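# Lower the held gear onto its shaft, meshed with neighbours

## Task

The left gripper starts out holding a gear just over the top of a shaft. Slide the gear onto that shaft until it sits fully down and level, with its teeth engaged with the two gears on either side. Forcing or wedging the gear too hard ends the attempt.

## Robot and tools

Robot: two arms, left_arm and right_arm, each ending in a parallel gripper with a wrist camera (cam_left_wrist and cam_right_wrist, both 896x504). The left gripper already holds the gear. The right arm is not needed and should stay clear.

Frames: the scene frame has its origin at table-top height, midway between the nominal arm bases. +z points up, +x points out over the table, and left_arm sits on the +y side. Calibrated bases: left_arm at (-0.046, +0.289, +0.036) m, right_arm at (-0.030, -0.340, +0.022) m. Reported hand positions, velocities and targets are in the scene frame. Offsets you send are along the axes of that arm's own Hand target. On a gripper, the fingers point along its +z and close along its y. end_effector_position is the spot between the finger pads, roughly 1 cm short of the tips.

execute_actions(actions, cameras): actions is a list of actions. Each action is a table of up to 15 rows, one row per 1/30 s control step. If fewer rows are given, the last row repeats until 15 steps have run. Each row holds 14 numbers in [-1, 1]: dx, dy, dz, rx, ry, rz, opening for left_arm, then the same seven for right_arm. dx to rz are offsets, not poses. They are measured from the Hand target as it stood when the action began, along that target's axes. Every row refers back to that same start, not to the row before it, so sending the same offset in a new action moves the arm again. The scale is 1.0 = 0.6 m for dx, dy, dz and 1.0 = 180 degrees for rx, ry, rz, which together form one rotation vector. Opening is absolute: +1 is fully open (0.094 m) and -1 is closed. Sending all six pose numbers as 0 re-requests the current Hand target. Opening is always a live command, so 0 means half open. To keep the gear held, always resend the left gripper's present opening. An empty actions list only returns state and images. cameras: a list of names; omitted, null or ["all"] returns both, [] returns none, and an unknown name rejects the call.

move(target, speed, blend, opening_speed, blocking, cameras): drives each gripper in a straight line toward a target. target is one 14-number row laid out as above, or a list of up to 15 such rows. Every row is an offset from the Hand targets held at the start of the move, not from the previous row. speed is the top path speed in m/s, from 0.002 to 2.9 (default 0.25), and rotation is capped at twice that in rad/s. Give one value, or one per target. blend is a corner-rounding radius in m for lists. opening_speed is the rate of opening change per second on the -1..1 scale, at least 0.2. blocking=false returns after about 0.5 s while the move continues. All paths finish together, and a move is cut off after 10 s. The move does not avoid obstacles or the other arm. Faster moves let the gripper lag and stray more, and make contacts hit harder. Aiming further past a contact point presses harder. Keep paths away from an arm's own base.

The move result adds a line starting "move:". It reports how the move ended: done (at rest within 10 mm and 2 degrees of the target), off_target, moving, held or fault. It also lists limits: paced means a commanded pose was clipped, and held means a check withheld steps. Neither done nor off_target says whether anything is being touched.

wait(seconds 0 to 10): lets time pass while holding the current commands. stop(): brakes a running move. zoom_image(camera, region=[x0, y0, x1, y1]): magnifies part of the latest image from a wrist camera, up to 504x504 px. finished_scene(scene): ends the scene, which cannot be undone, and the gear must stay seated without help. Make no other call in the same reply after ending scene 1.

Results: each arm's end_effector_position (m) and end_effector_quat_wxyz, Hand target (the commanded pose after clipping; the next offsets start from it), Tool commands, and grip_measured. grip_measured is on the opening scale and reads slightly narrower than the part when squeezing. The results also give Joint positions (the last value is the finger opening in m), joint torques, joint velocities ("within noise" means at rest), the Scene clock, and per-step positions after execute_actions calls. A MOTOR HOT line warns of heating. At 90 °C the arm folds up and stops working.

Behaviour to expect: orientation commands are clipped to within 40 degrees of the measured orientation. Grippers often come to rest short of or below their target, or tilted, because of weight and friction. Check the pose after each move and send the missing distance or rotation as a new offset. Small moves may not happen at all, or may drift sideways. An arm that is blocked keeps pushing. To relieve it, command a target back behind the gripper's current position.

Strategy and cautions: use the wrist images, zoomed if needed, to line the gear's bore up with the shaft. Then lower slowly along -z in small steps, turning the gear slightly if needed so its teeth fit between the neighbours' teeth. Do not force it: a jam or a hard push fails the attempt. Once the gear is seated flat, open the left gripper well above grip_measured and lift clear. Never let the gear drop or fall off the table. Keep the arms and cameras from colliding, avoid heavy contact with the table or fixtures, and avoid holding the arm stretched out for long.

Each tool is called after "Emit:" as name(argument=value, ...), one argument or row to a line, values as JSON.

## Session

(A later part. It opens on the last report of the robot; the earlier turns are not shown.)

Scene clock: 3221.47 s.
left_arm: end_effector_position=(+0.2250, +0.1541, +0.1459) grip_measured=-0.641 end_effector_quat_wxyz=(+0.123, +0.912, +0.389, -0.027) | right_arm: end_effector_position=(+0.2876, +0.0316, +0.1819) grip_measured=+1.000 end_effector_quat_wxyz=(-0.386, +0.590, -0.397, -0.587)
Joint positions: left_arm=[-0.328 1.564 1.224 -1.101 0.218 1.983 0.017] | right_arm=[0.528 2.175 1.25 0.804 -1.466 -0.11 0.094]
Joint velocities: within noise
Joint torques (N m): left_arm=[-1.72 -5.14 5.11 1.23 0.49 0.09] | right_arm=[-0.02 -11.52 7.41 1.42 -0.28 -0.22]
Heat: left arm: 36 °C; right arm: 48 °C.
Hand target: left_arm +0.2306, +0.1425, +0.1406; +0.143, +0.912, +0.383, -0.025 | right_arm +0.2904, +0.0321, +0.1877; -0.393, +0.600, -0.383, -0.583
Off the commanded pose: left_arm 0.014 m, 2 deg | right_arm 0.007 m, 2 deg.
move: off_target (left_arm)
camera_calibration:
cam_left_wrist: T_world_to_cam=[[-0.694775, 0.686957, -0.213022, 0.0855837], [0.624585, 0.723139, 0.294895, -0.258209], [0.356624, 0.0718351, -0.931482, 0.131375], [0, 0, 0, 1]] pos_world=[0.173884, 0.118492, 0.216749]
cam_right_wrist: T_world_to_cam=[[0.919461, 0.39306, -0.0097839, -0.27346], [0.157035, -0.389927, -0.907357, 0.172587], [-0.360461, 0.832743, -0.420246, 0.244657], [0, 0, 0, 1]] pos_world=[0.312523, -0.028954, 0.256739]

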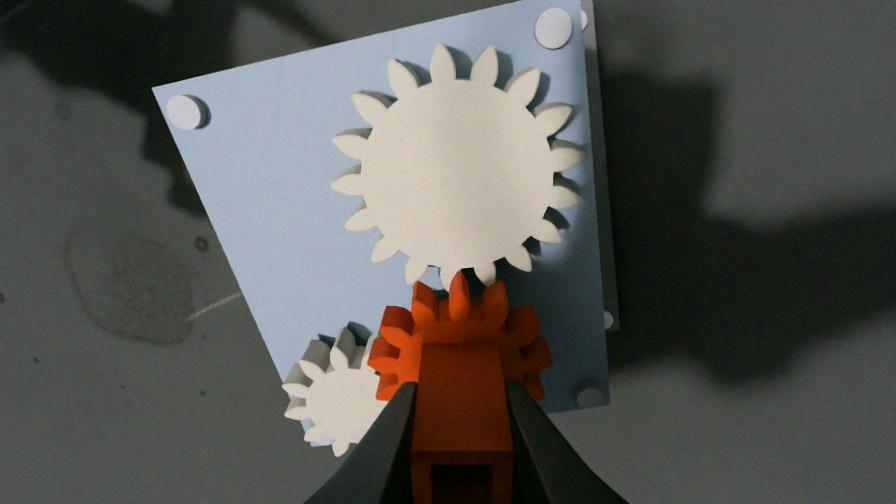

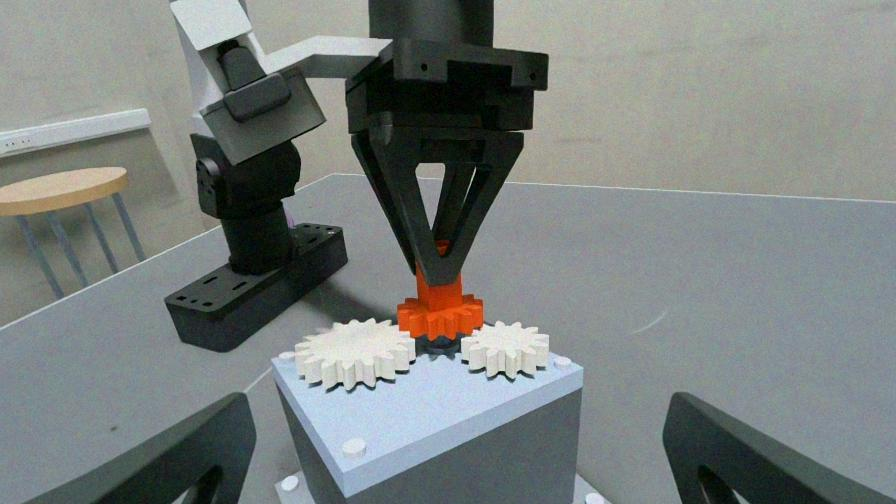

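Emit:
move(
  target=[
    [0,0,0.0,0,0,-0.048,-1,0,0,0,0,0,0,1],
    [0,0,-0.02,0,0,-0.048,-1,0,0,0,0,0,0,1],
    [0,0,-0.02,0,0,-0.106,-1,0,0,0,0,0,0,1],
  ],
  speed=0.06,
)

Emit:
zoom_image(
  camera="cam_left_wrist",
  region=[250, 280, 430, 450],
)

Emit:
zoom_image(
  camera="cam_left_wrist",
  region=[370, 40, 650, 320],
)

Scene clock: 3307.67 s.
left_arm: end_effector_position=(+0.2252, +0.1537, +0.1462) grip_measured=-0.641 end_effector_quat_wxyz=(+0.118, +0.839, +0.529, -0.047) | right_arm: end_effector_position=(+0.2876, +0.0316, +0.1819) grip_measured=+1.000 end_effector_quat_wxyz=(-0.386, +0.590, -0.397, -0.587)
Joint positions: left_arm=[-0.328 1.564 1.225 -1.101 0.22 1.663 0.017] | right_arm=[0.528 2.175 1.25 0.803 -1.466 -0.11 0.094]
Joint velocities: within noise
Joint torques (N m): left_arm=[-0.8 -5.96 8.39 0.75 0.48 0.05] | right_arm=[0.08 -11.43 7.36 1.41 -0.27 -0.24]
Heat: left arm: 35 °C; right arm: 48 °C.
Hand target: left_arm +0.2299, +0.1458, +0.1521; +0.137, +0.836, +0.529, -0.048 | right_arm +0.2904, +0.0321, +0.1877; -0.393, +0.599, -0.383, -0.583
Off the commanded pose: left_arm 0.011 m, 2 deg | right_arm 0.007 m, 2 deg.
move: off_target (left_arm)
camera_calibration:
cam_left_wrist: T_world_to_cam=[[-0.885014, 0.437177, -0.160082, 0.159502], [0.394575, 0.886833, 0.240496, -0.223552], [0.247105, 0.149678, -0.957359, 0.148133], [0, 0, 0, 1]] pos_world=[0.192765, 0.106351, 0.221113]
cam_right_wrist: T_world_to_cam=[[0.91943, 0.393122, -0.0101637, -0.273352], [0.156748, -0.39006, -0.907349, 0.172671], [-0.360663, 0.832651, -0.420254, 0.24472], [0, 0, 0, 1]] pos_world=[0.312523, -0.028954, 0.256739]

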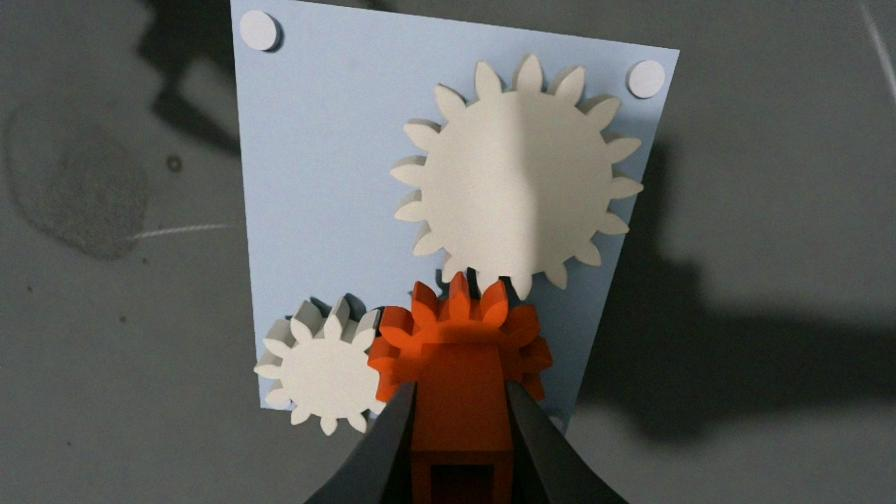

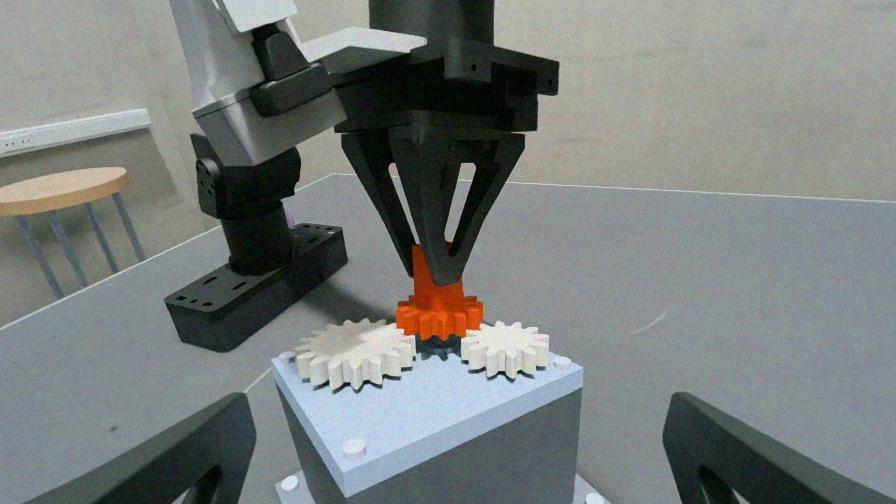

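Scaled by 2.800 from the camera's 896x504 image, which has a finer 1280x720 frame.

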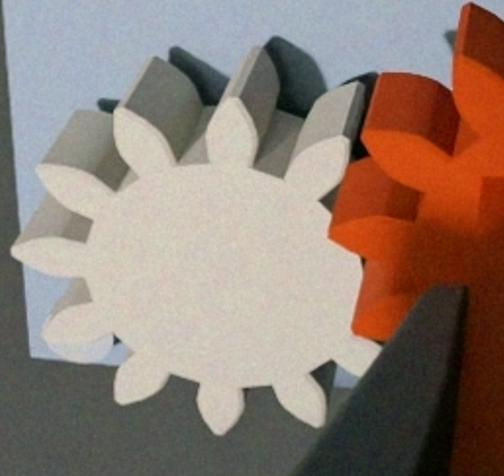

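Scaled by 1.800 from the camera's 896x504 image, which has a finer 1280x720 frame.

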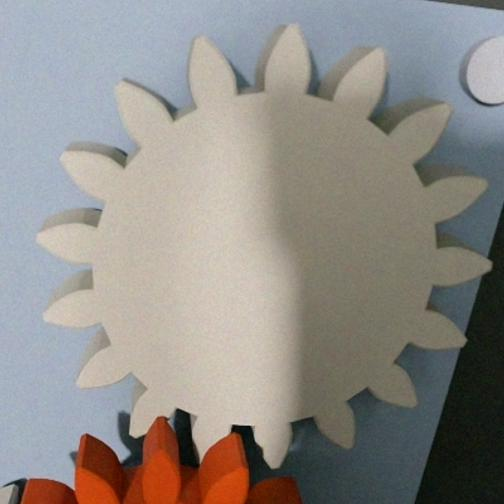

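Emit:
move(
  target=[0,0,-0.008,0,0,0,-1,0,0,0,0,0,0,1],
  speed=0.06,
)

Emit:
zoom_image(
  camera="cam_left_wrist",
  region=[250, 280, 430, 450],
)

Emit:
zoom_image(
  camera="cam_left_wrist",
  region=[370, 40, 650, 320],
)

Scene clock: 3315.90 s.
left_arm: end_effector_position=(+0.2254, +0.1536, +0.1465) grip_measured=-0.641 end_effector_quat_wxyz=(+0.119, +0.839, +0.529, -0.046) | right_arm: end_effector_position=(+0.2876, +0.0316, +0.1819) grip_measured=+1.000 end_effector_quat_wxyz=(-0.386, +0.590, -0.397, -0.587)
Joint positions: left_arm=[-0.328 1.564 1.226 -1.101 0.22 1.663 0.017] | right_arm=[0.528 2.175 1.25 0.803 -1.466 -0.11 0.094]
Joint velocities: within noise
Joint torques (N m): left_arm=[-0.4 -6.5 9.57 0.55 0.47 0.12] | right_arm=[-0.03 -11.4 7.47 1.42 -0.29 -0.21]
Heat: left arm: 36 °C; right arm: 48 °C.
Hand target: left_arm +0.2297, +0.1472, +0.1568; +0.137, +0.836, +0.529, -0.048 | right_arm +0.2904, +0.0321, +0.1877; -0.393, +0.600, -0.383, -0.583
Off the commanded pose: left_arm 0.013 m, 2 deg | right_arm 0.007 m, 2 deg.
move: off_target (left_arm)
camera_calibration:
cam_left_wrist: T_world_to_cam=[[-0.885075, 0.436798, -0.160776, 0.159888], [0.394065, 0.887038, 0.240576, -0.223517], [0.247698, 0.149572, -0.957222, 0.148277], [0, 0, 0, 1]] pos_world=[0.192865, 0.106251, 0.221413]
cam_right_wrist: T_world_to_cam=[[0.919446, 0.393096, -0.00970098, -0.273476], [0.157119, -0.38989, -0.907359, 0.172562], [-0.360462, 0.832743, -0.420245, 0.244657], [0, 0, 0, 1]] pos_world=[0.312523, -0.028954, 0.256739]

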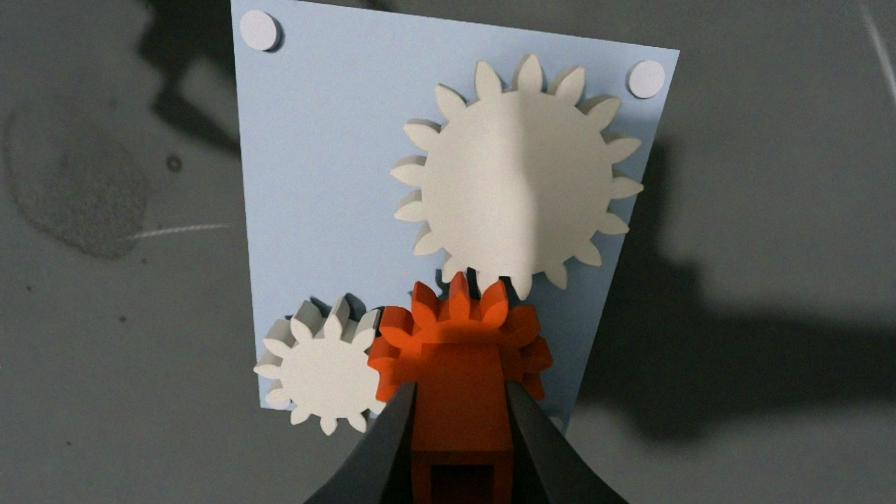

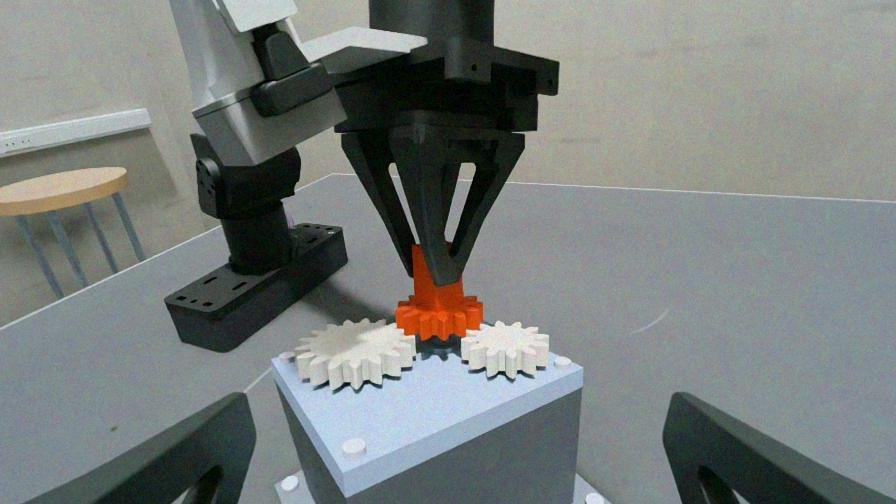

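Scaled by 2.800 from the camera's 896x504 image, which has a finer 1280x720 frame.

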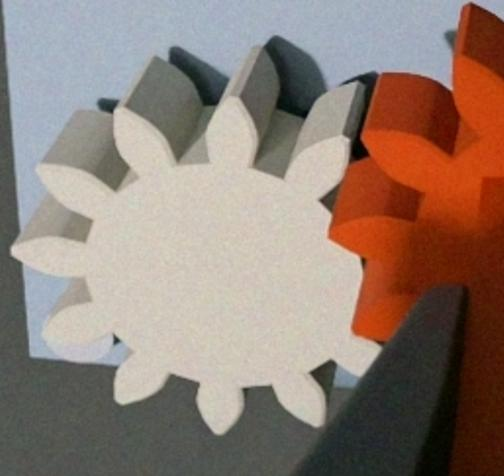

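Scaled by 1.800 from the camera's 896x504 image, which has a finer 1280x720 frame.

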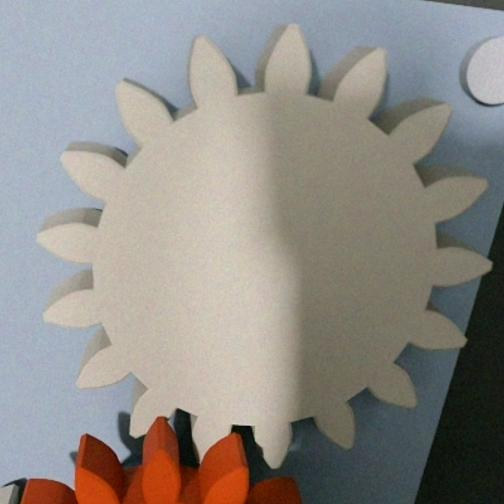

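Emit:
move(
  target=[
    [0,0,0.022,0,0,0,-1,0,0,0,0,0,0,1],
    [0,0,0.022,0,0,0.061,-1,0,0,0,0,0,0,1],
    [0,0,-0.005,0,0,0.061,-1,0,0,0,0,0,0,1],
  ],
  speed=0.06,
)

Emit:
zoom_image(
  camera="cam_left_wrist",
  region=[260, 290, 440, 460],
)

Emit:
zoom_image(
  camera="cam_left_wrist",
  region=[355, 40, 635, 320],
)

Scene clock: 3359.20 s.
left_arm: end_effector_position=(+0.2248, +0.1539, +0.1476) grip_measured=-0.641 end_effector_quat_wxyz=(+0.121, +0.882, +0.454, -0.037) | right_arm: end_effector_position=(+0.2876, +0.0316, +0.1819) grip_measured=+1.000 end_effector_quat_wxyz=(-0.386, +0.590, -0.397, -0.587)
Joint positions: left_arm=[-0.329 1.564 1.231 -1.109 0.219 1.837 0.017] | right_arm=[0.528 2.175 1.25 0.803 -1.466 -0.11 0.094]
Joint velocities: within noise
Joint torques (N m): left_arm=[-0.14 -6.68 9.84 0.45 0.49 0.27] | right_arm=[-0.06 -11.33 7.49 1.42 -0.27 -0.22]
Heat: left arm: 40 °C; right arm: 48 °C.
Hand target: left_arm +0.2294, +0.1480, +0.1596; +0.141, +0.883, +0.446, -0.035 | right_arm +0.2904, +0.0321, +0.1877; -0.393, +0.600, -0.383, -0.583
Off the commanded pose: left_arm 0.014 m, 2 deg | right_arm 0.007 m, 2 deg.
move: off_target (left_arm)
camera_calibration:
cam_left_wrist: T_world_to_cam=[[-0.791565, 0.580871, -0.189772, 0.12049], [0.527383, 0.806243, 0.26803, -0.245458], [0.308693, 0.112081, -0.944535, 0.139621], [0, 0, 0, 1]] pos_world=[0.181727, 0.112261, 0.220533]
cam_right_wrist: T_world_to_cam=[[0.919446, 0.393096, -0.00970098, -0.273476], [0.157119, -0.38989, -0.907359, 0.172562], [-0.360462, 0.832743, -0.420245, 0.244657], [0, 0, 0, 1]] pos_world=[0.312523, -0.028954, 0.256739]

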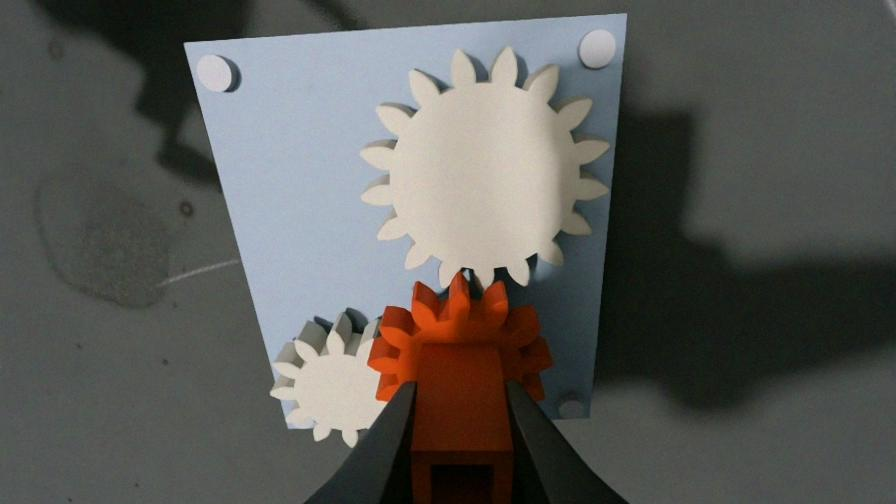

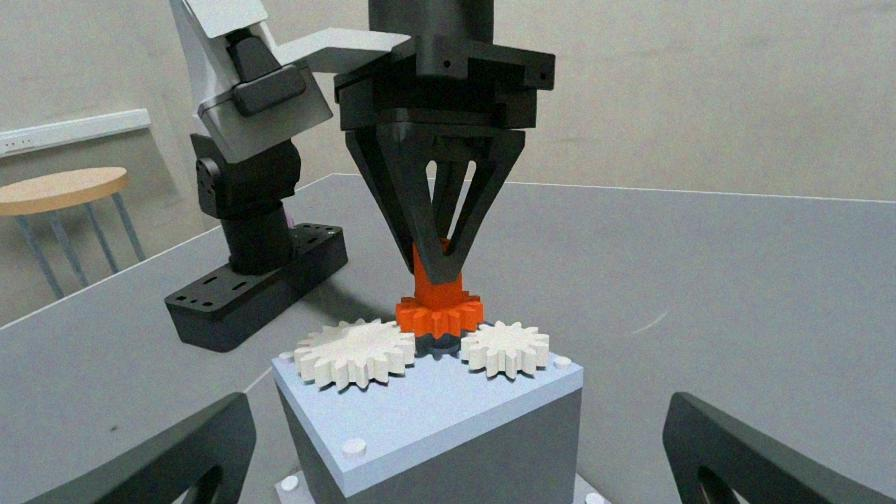

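Scaled by 2.800 from the camera's 896x504 image, which has a finer 1280x720 frame.

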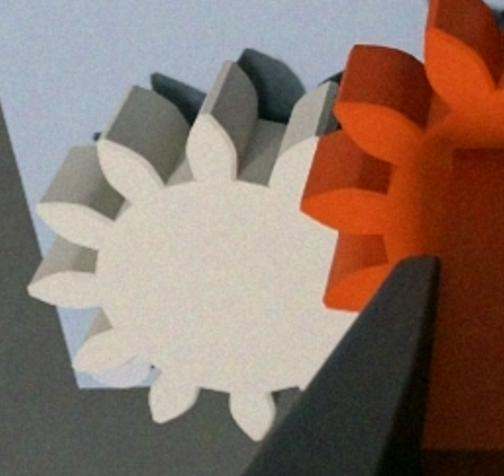

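Scaled by 1.800 from the camera's 896x504 image, which has a finer 1280x720 frame.

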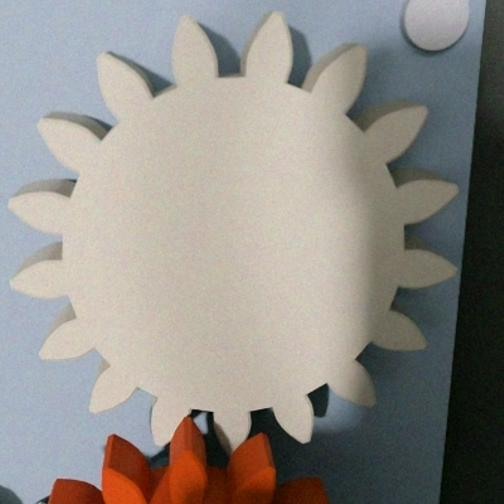

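Emit:
move(
  target=[
    [-0.0035,0,0,0,0.022,0,-1,0,0,0,0,0,0,1],
    [-0.0035,0,0.023,0,0.022,0,-1,0,0,0,0,0,0,1],
  ],
  speed=0.06,
)

Emit:
zoom_image(
  camera="cam_right_wrist",
  region=[370, 240, 510, 380],
)

Scene clock: 3412.93 s.
left_arm: end_effector_position=(+0.2245, +0.1521, +0.1458) grip_measured=-0.641 end_effector_quat_wxyz=(+0.103, +0.884, +0.456, -0.011) | right_arm: end_effector_position=(+0.2876, +0.0316, +0.1819) grip_measured=+1.000 end_effector_quat_wxyz=(-0.386, +0.590, -0.397, -0.587)
Joint positions: left_arm=[-0.373 1.556 1.222 -1.094 0.151 1.795 0.017] | right_arm=[0.528 2.175 1.25 0.803 -1.466 -0.11 0.094]
Joint velocities: within noise
Joint torques (N m): left_arm=[-1.48 -6.83 5.61 1.13 0.37 0.09] | right_arm=[-0.12 -11.36 7.46 1.39 -0.29 -0.22]
Heat: left arm: 43 °C; right arm: 49 °C.
Hand target: left_arm +0.2290, +0.1425, +0.1468; +0.125, +0.884, +0.451, -0.005 | right_arm +0.2904, +0.0321, +0.1877; -0.393, +0.600, -0.383, -0.583
Off the commanded pose: left_arm 0.011 m, 3 deg | right_arm 0.007 m, 2 deg.
move: off_target (left_arm)
camera_calibration:
cam_left_wrist: T_world_to_cam=[[-0.78948, 0.58679, -0.179996, 0.118142], [0.514458, 0.792575, 0.327349, -0.247006], [0.334745, 0.165835, -0.927601, 0.121612], [0, 0, 0, 1]] pos_world=[0.179636, 0.106279, 0.214929]
cam_right_wrist: T_world_to_cam=[[0.919446, 0.393096, -0.00970098, -0.273476], [0.157119, -0.38989, -0.907359, 0.172562], [-0.360462, 0.832743, -0.420245, 0.244657], [0, 0, 0, 1]] pos_world=[0.312523, -0.028954, 0.256739]

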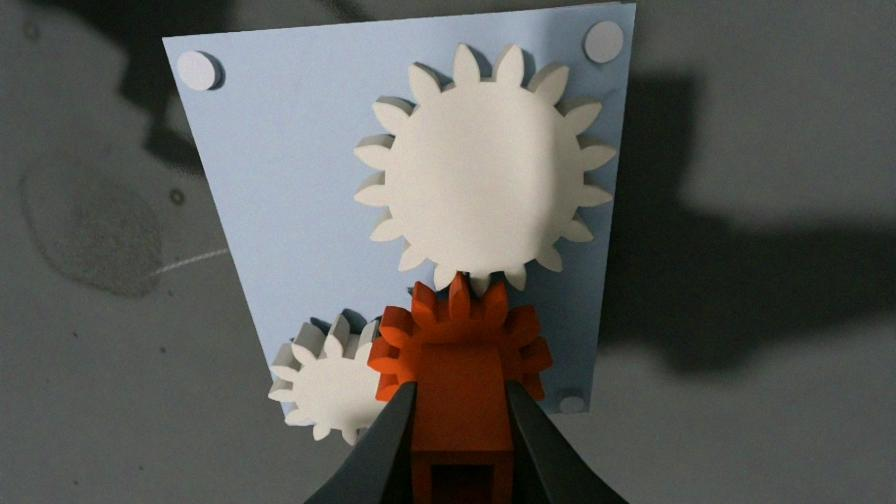

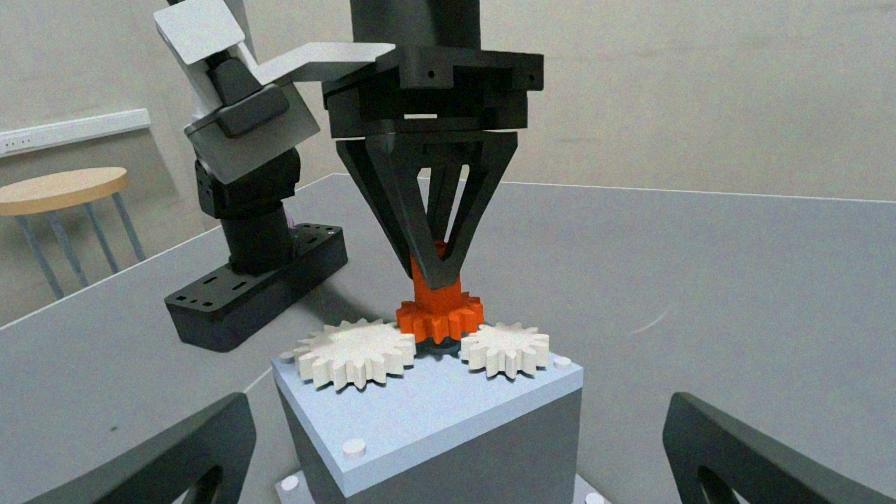

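Scaled by 3.600 from the camera's 896x504 image, which has a finer 1280x720 frame.

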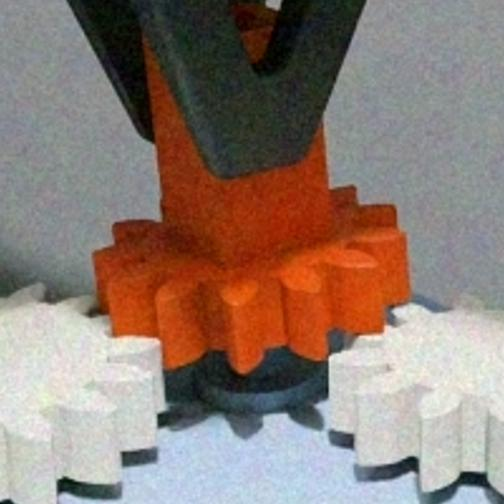

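Emit:
move(
  target=[
    [0,0,0.003,0,0,0.061,-1,0,0,0,0,0,0,1],
  ],
  speed=0.08,
)

Emit:
zoom_image(
  camera="cam_left_wrist",
  region=[260, 290, 440, 460],
)

Emit:
zoom_image(
  camera="cam_left_wrist",
  region=[330, 40, 610, 320],
)

Scene clock: 3420.50 s.
left_arm: end_effector_position=(+0.2243, +0.1525, +0.1455) grip_measured=-0.641 end_effector_quat_wxyz=(+0.103, +0.919, +0.381, -0.001) | right_arm: end_effector_position=(+0.2876, +0.0316, +0.1819) grip_measured=+1.000 end_effector_quat_wxyz=(-0.386, +0.590, -0.397, -0.587)
Joint positions: left_arm=[-0.373 1.554 1.219 -1.091 0.149 1.962 0.017] | right_arm=[0.528 2.175 1.25 0.803 -1.466 -0.11 0.094]
Joint velocities: within noise
Joint torques (N m): left_arm=[-1.57 -6.34 5.45 1.17 0.37 0.3] | right_arm=[-0.02 -11.37 7.39 1.44 -0.3 -0.21]
Heat: left arm: 41 °C; right arm: 49 °C.
Hand target: left_arm +0.2292, +0.1422, +0.1450; +0.125, +0.923, +0.364, +0.007 | right_arm +0.2904, +0.0321, +0.1877; -0.393, +0.600, -0.383, -0.583
Off the commanded pose: left_arm 0.011 m, 3 deg | right_arm 0.007 m, 2 deg.
move: off_target (left_arm)
camera_calibration:
cam_left_wrist: T_world_to_cam=[[-0.677622, 0.708903, -0.195668, 0.0762852], [0.624144, 0.695084, 0.356796, -0.261181], [0.388939, 0.119648, -0.913461, 0.11421], [0, 0, 0, 1]] pos_world=[0.170286, 0.113799, 0.212442]
cam_right_wrist: T_world_to_cam=[[0.919446, 0.393096, -0.00970098, -0.273476], [0.157119, -0.38989, -0.907359, 0.172562], [-0.360462, 0.832743, -0.420245, 0.244657], [0, 0, 0, 1]] pos_world=[0.312523, -0.028954, 0.256739]

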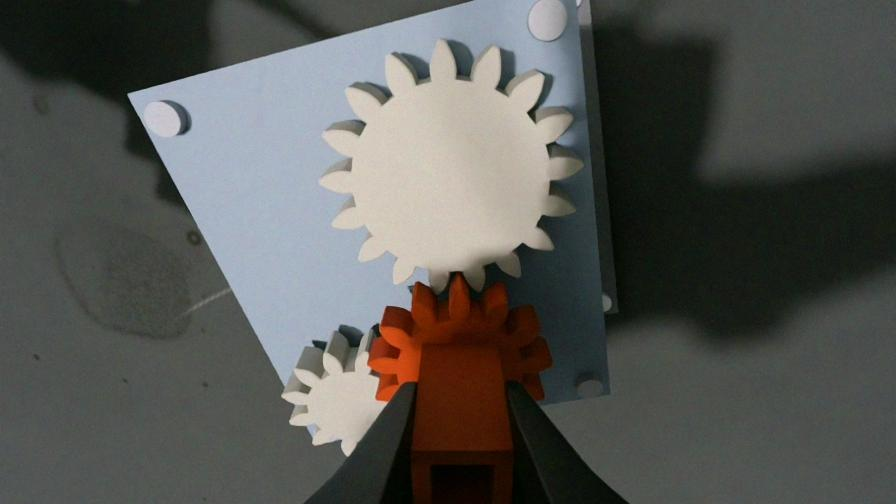

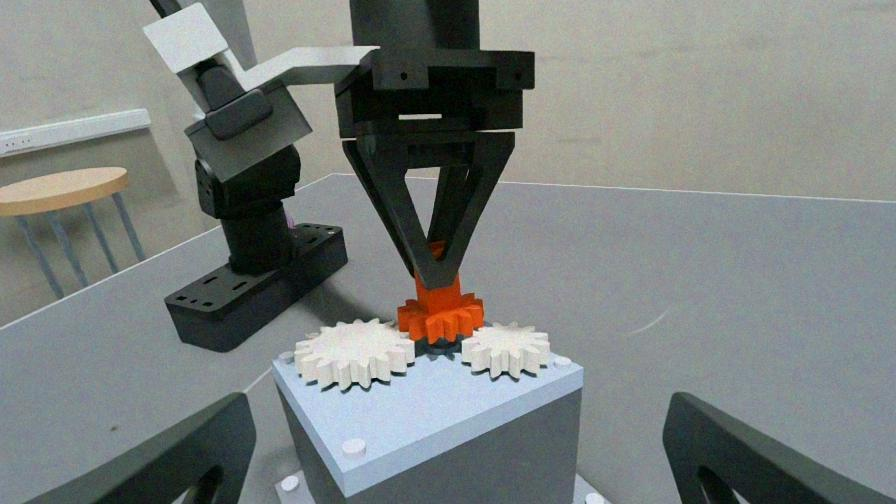

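Scaled by 2.800 from the camera's 896x504 image, which has a finer 1280x720 frame.

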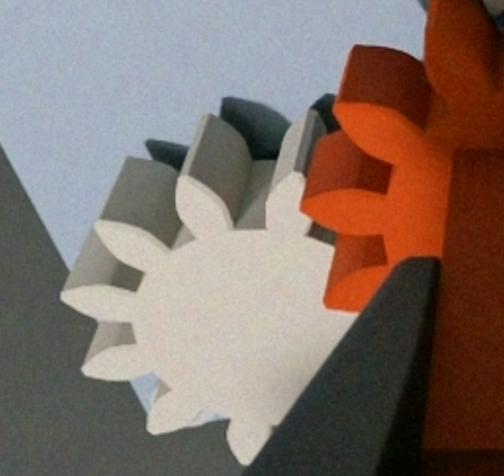

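Scaled by 1.800 from the camera's 896x504 image, which has a finer 1280x720 frame.

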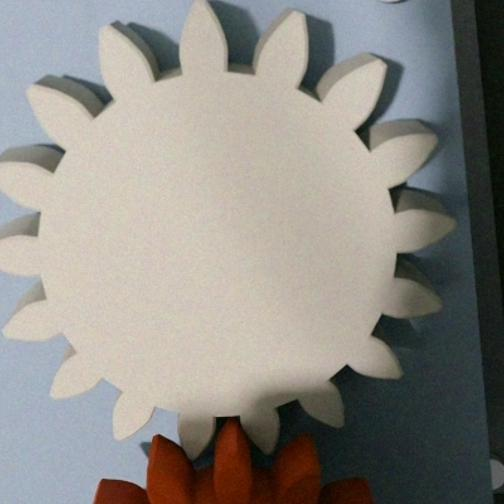

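Emit:
move(
  target=[
    [0,0,-0.026,0,0,0,-1,0,0,0,0,0,0,1],
    [0.0035,0,-0.026,0,-0.024,0,-1,0,0,0,0,0,0,1],
  ],
  speed=0.06,
)

Emit:
zoom_image(
  camera="cam_left_wrist",
  region=[260, 290, 440, 460],
)

Emit:
zoom_image(
  camera="cam_left_wrist",
  region=[330, 40, 610, 320],
)

Emit:
zoom_image(
  camera="cam_right_wrist",
  region=[370, 240, 510, 380],
)

Scene clock: 3432.03 s.
left_arm: end_effector_position=(+0.2243, +0.1550, +0.1518) grip_measured=-0.641 end_effector_quat_wxyz=(+0.117, +0.923, +0.367, -0.023) | right_arm: end_effector_position=(+0.2876, +0.0316, +0.1819) grip_measured=+1.000 end_effector_quat_wxyz=(-0.386, +0.590, -0.397, -0.587)
Joint positions: left_arm=[-0.333 1.565 1.25 -1.134 0.206 2.029 0.017] | right_arm=[0.528 2.175 1.25 0.803 -1.466 -0.11 0.094]
Joint velocities: within noise
Joint torques (N m): left_arm=[0.02 -5.59 9.7 0.5 0.64 0.3] | right_arm=[-0.05 -11.45 7.45 1.43 -0.27 -0.21]
Heat: left arm: 40 °C; right arm: 49 °C.
Hand target: left_arm +0.2292, +0.1471, +0.1601; +0.139, +0.922, +0.359, -0.027 | right_arm +0.2904, +0.0321, +0.1877; -0.393, +0.600, -0.383, -0.583
Off the commanded pose: left_arm 0.012 m, 3 deg | right_arm 0.007 m, 2 deg.
move: off_target (left_arm)
camera_calibration:
cam_left_wrist: T_world_to_cam=[[-0.659467, 0.722324, -0.208208, 0.0715198], [0.655408, 0.688118, 0.311343, -0.26417], [0.368162, 0.0688587, -0.927208, 0.134283], [0, 0, 0, 1]] pos_world=[0.170866, 0.120873, 0.221647]
cam_right_wrist: T_world_to_cam=[[0.919446, 0.393096, -0.00970098, -0.273476], [0.157119, -0.38989, -0.907359, 0.172562], [-0.360462, 0.832743, -0.420245, 0.244657], [0, 0, 0, 1]] pos_world=[0.312523, -0.028954, 0.256739]

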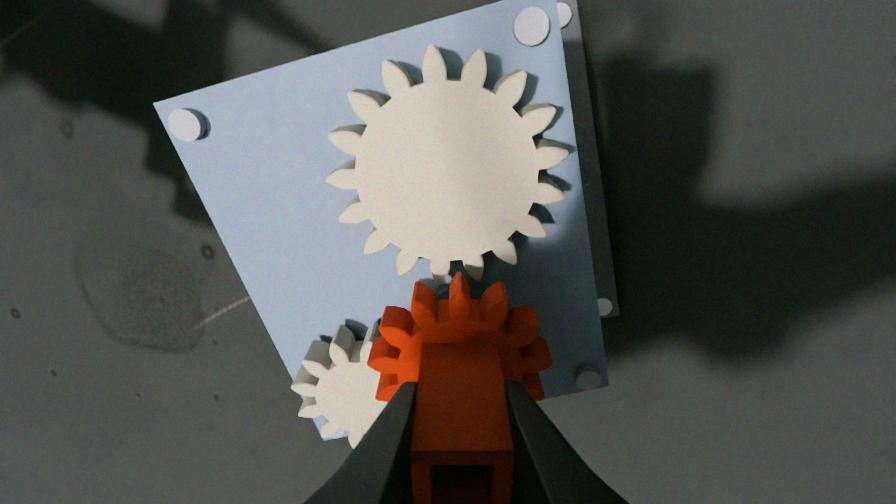

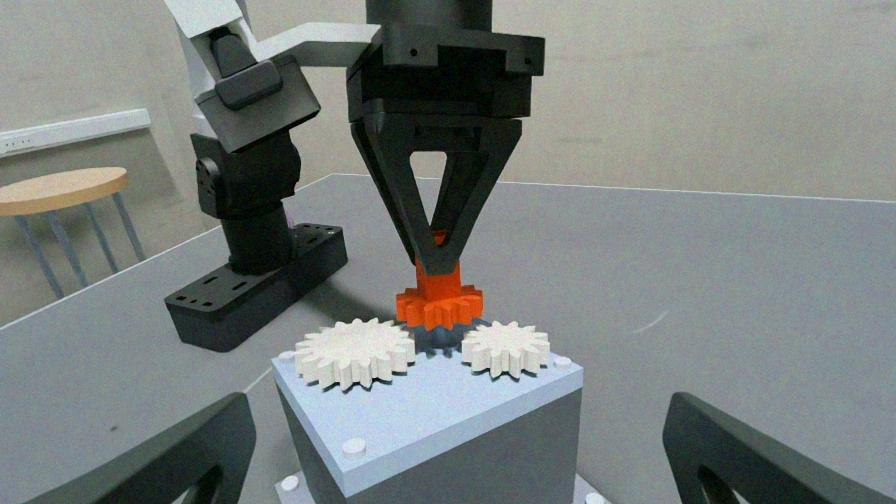

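Scaled by 2.800 from the camera's 896x504 image, which has a finer 1280x720 frame.

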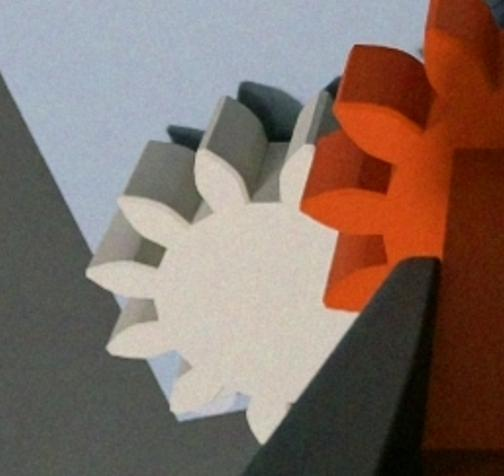

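Scaled by 1.800 from the camera's 896x504 image, which has a finer 1280x720 frame.

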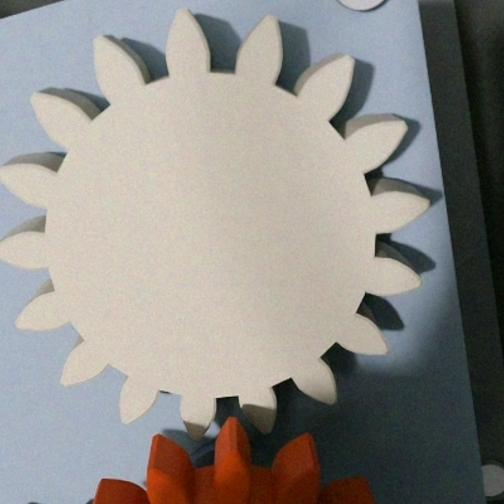

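Scaled by 3.600 from the camera's 896x504 image, which has a finer 1280x720 frame.

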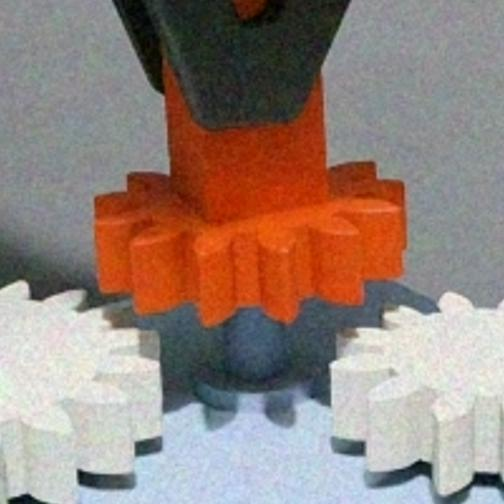

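Emit:
move(
  target=[
    [0,0,0.004,0,0,-0.022,-1,0,0,0,0,0,0,1],
    [-0.0035,0,0.004,0,0.022,-0.022,-1,0,0,0,0,0,0,1],
    [-0.0035,0,0.026,0,0.022,-0.022,-1,0,0,0,0,0,0,1],
  ],
  speed=0.06,
)

Emit:
zoom_image(
  camera="cam_right_wrist",
  region=[370, 240, 510, 380],
)

Scene clock: 3524.70 s.
left_arm: end_effector_position=(+0.2241, +0.1523, +0.1457) grip_measured=-0.641 end_effector_quat_wxyz=(+0.102, +0.910, +0.401, -0.005) | right_arm: end_effector_position=(+0.2876, +0.0316, +0.1819) grip_measured=+1.000 end_effector_quat_wxyz=(-0.386, +0.590, -0.397, -0.587)
Joint positions: left_arm=[-0.373 1.557 1.223 -1.096 0.15 1.918 0.017] | right_arm=[0.528 2.175 1.25 0.803 -1.466 -0.11 0.094]
Joint velocities: within noise
Joint torques (N m): left_arm=[-1.63 -6.49 5.46 1.19 0.42 0.09] | right_arm=[0.02 -11.47 7.43 1.4 -0.26 -0.21]
Heat: left arm: 40 °C; right arm: 49 °C.
Hand target: left_arm +0.2283, +0.1414, +0.1453; +0.125, +0.910, +0.396, +0.000 | right_arm +0.2904, +0.0321, +0.1877; -0.393, +0.600, -0.383, -0.583
Off the commanded pose: left_arm 0.012 m, 3 deg | right_arm 0.007 m, 2 deg.
move: off_target (left_arm)
camera_calibration:
cam_left_wrist: T_world_to_cam=[[-0.709669, 0.678624, -0.18931, 0.0872148], [0.598208, 0.722352, 0.346922, -0.257853], [0.372179, 0.132953, -0.918589, 0.116996], [0, 0, 0, 1]] pos_world=[0.1726, 0.111519, 0.213437]
cam_right_wrist: T_world_to_cam=[[0.919446, 0.393096, -0.00970098, -0.273476], [0.157119, -0.38989, -0.907359, 0.172562], [-0.360462, 0.832743, -0.420245, 0.244657], [0, 0, 0, 1]] pos_world=[0.312523, -0.028954, 0.256739]

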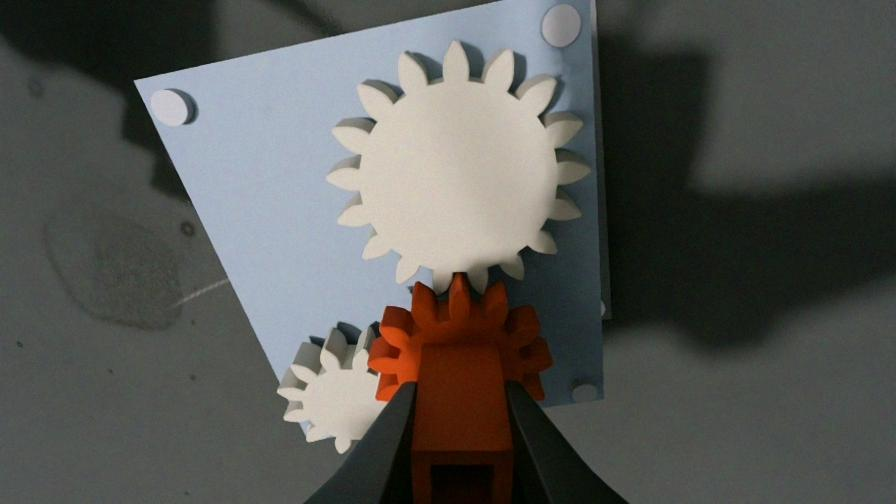

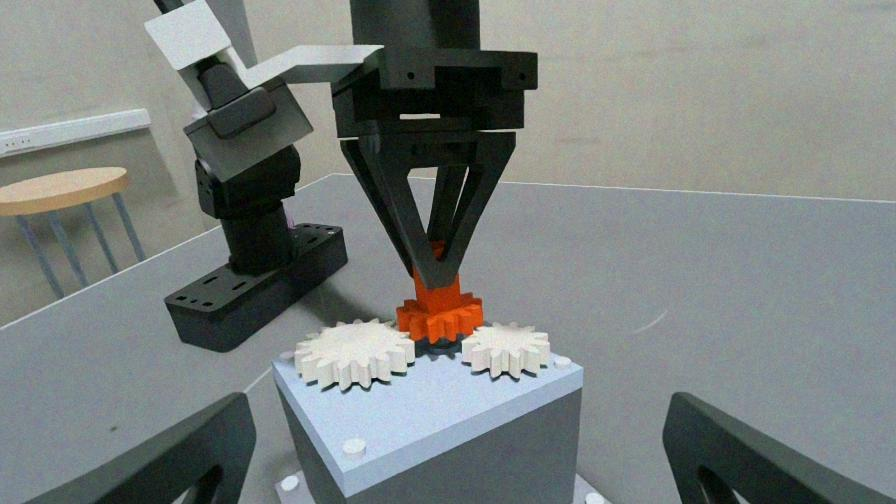

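Scaled by 3.600 from the camera's 896x504 image, which has a finer 1280x720 frame.

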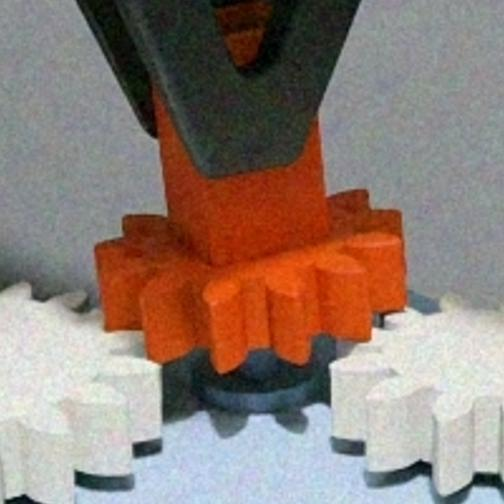

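Emit:
move(
  target=[
    [0,0,0.006,0,0,0.012,-1,0,0,0,0,0,0,1],
    [0,0,0.006,0,0,-0.02,-1,0,0,0,0,0,0,1],
  ],
  speed=0.06,
)

Emit:
zoom_image(
  camera="cam_left_wrist",
  region=[380, 200, 560, 340],
)

Emit:
zoom_image(
  camera="cam_right_wrist",
  region=[370, 240, 510, 380],
)

Scene clock: 3535.30 s.
left_arm: end_effector_position=(+0.2243, +0.1522, +0.1454) grip_measured=-0.641 end_effector_quat_wxyz=(+0.104, +0.897, +0.430, -0.006) | right_arm: end_effector_position=(+0.2876, +0.0316, +0.1819) grip_measured=+1.000 end_effector_quat_wxyz=(-0.386, +0.590, -0.397, -0.587)
Joint positions: left_arm=[-0.374 1.553 1.217 -1.089 0.148 1.853 0.017] | right_arm=[0.528 2.175 1.25 0.803 -1.466 -0.11 0.094]
Joint velocities: within noise
Joint torques (N m): left_arm=[-1.65 -5.72 5.08 1.28 0.43 0.1] | right_arm=[-0.14 -11.38 7.45 1.41 -0.29 -0.22]
Heat: left arm: 40 °C; right arm: 49 °C.
Hand target: left_arm +0.2287, +0.1406, +0.1419; +0.125, +0.897, +0.424, -0.004 | right_arm +0.2904, +0.0321, +0.1877; -0.393, +0.600, -0.383, -0.583
Off the commanded pose: left_arm 0.013 m, 3 deg | right_arm 0.007 m, 2 deg.
move: off_target (left_arm)
camera_calibration:
cam_left_wrist: T_world_to_cam=[[-0.751834, 0.631855, -0.188428, 0.103867], [0.553873, 0.760269, 0.339436, -0.252556], [0.35773, 0.150834, -0.921563, 0.117558], [0, 0, 0, 1]] pos_world=[0.175921, 0.10865, 0.213636]
cam_right_wrist: T_world_to_cam=[[0.919446, 0.393096, -0.00970098, -0.273476], [0.157119, -0.38989, -0.907359, 0.172562], [-0.360462, 0.832743, -0.420245, 0.244657], [0, 0, 0, 1]] pos_world=[0.312523, -0.028954, 0.256739]

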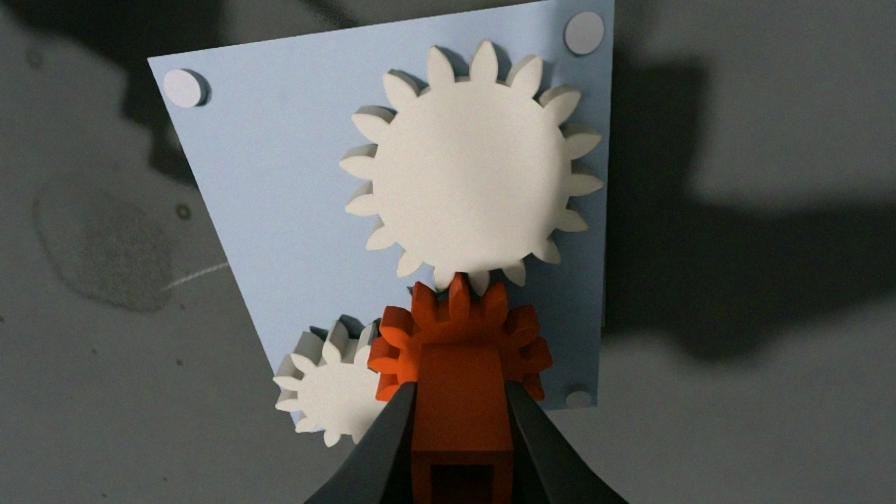

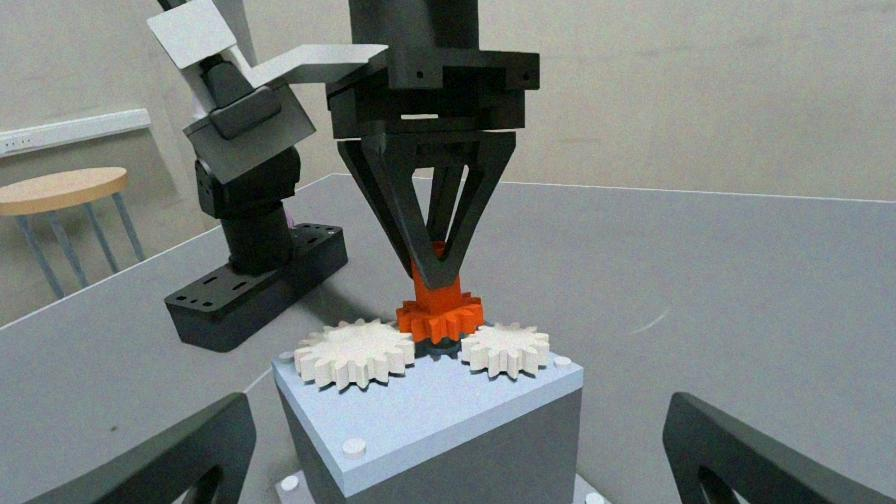

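Scaled by 2.800 from the camera's 896x504 image, which has a finer 1280x720 frame.

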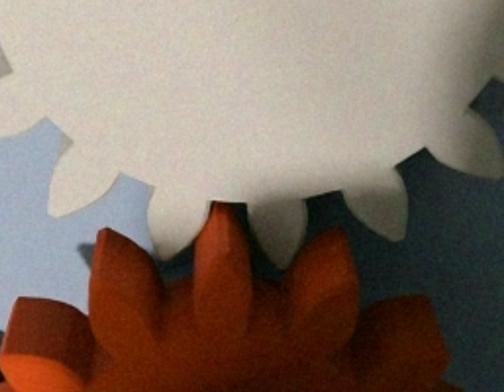

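Scaled by 3.600 from the camera's 896x504 image, which has a finer 1280x720 frame.

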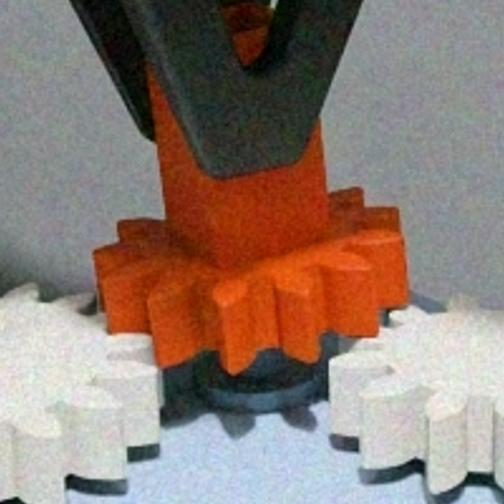

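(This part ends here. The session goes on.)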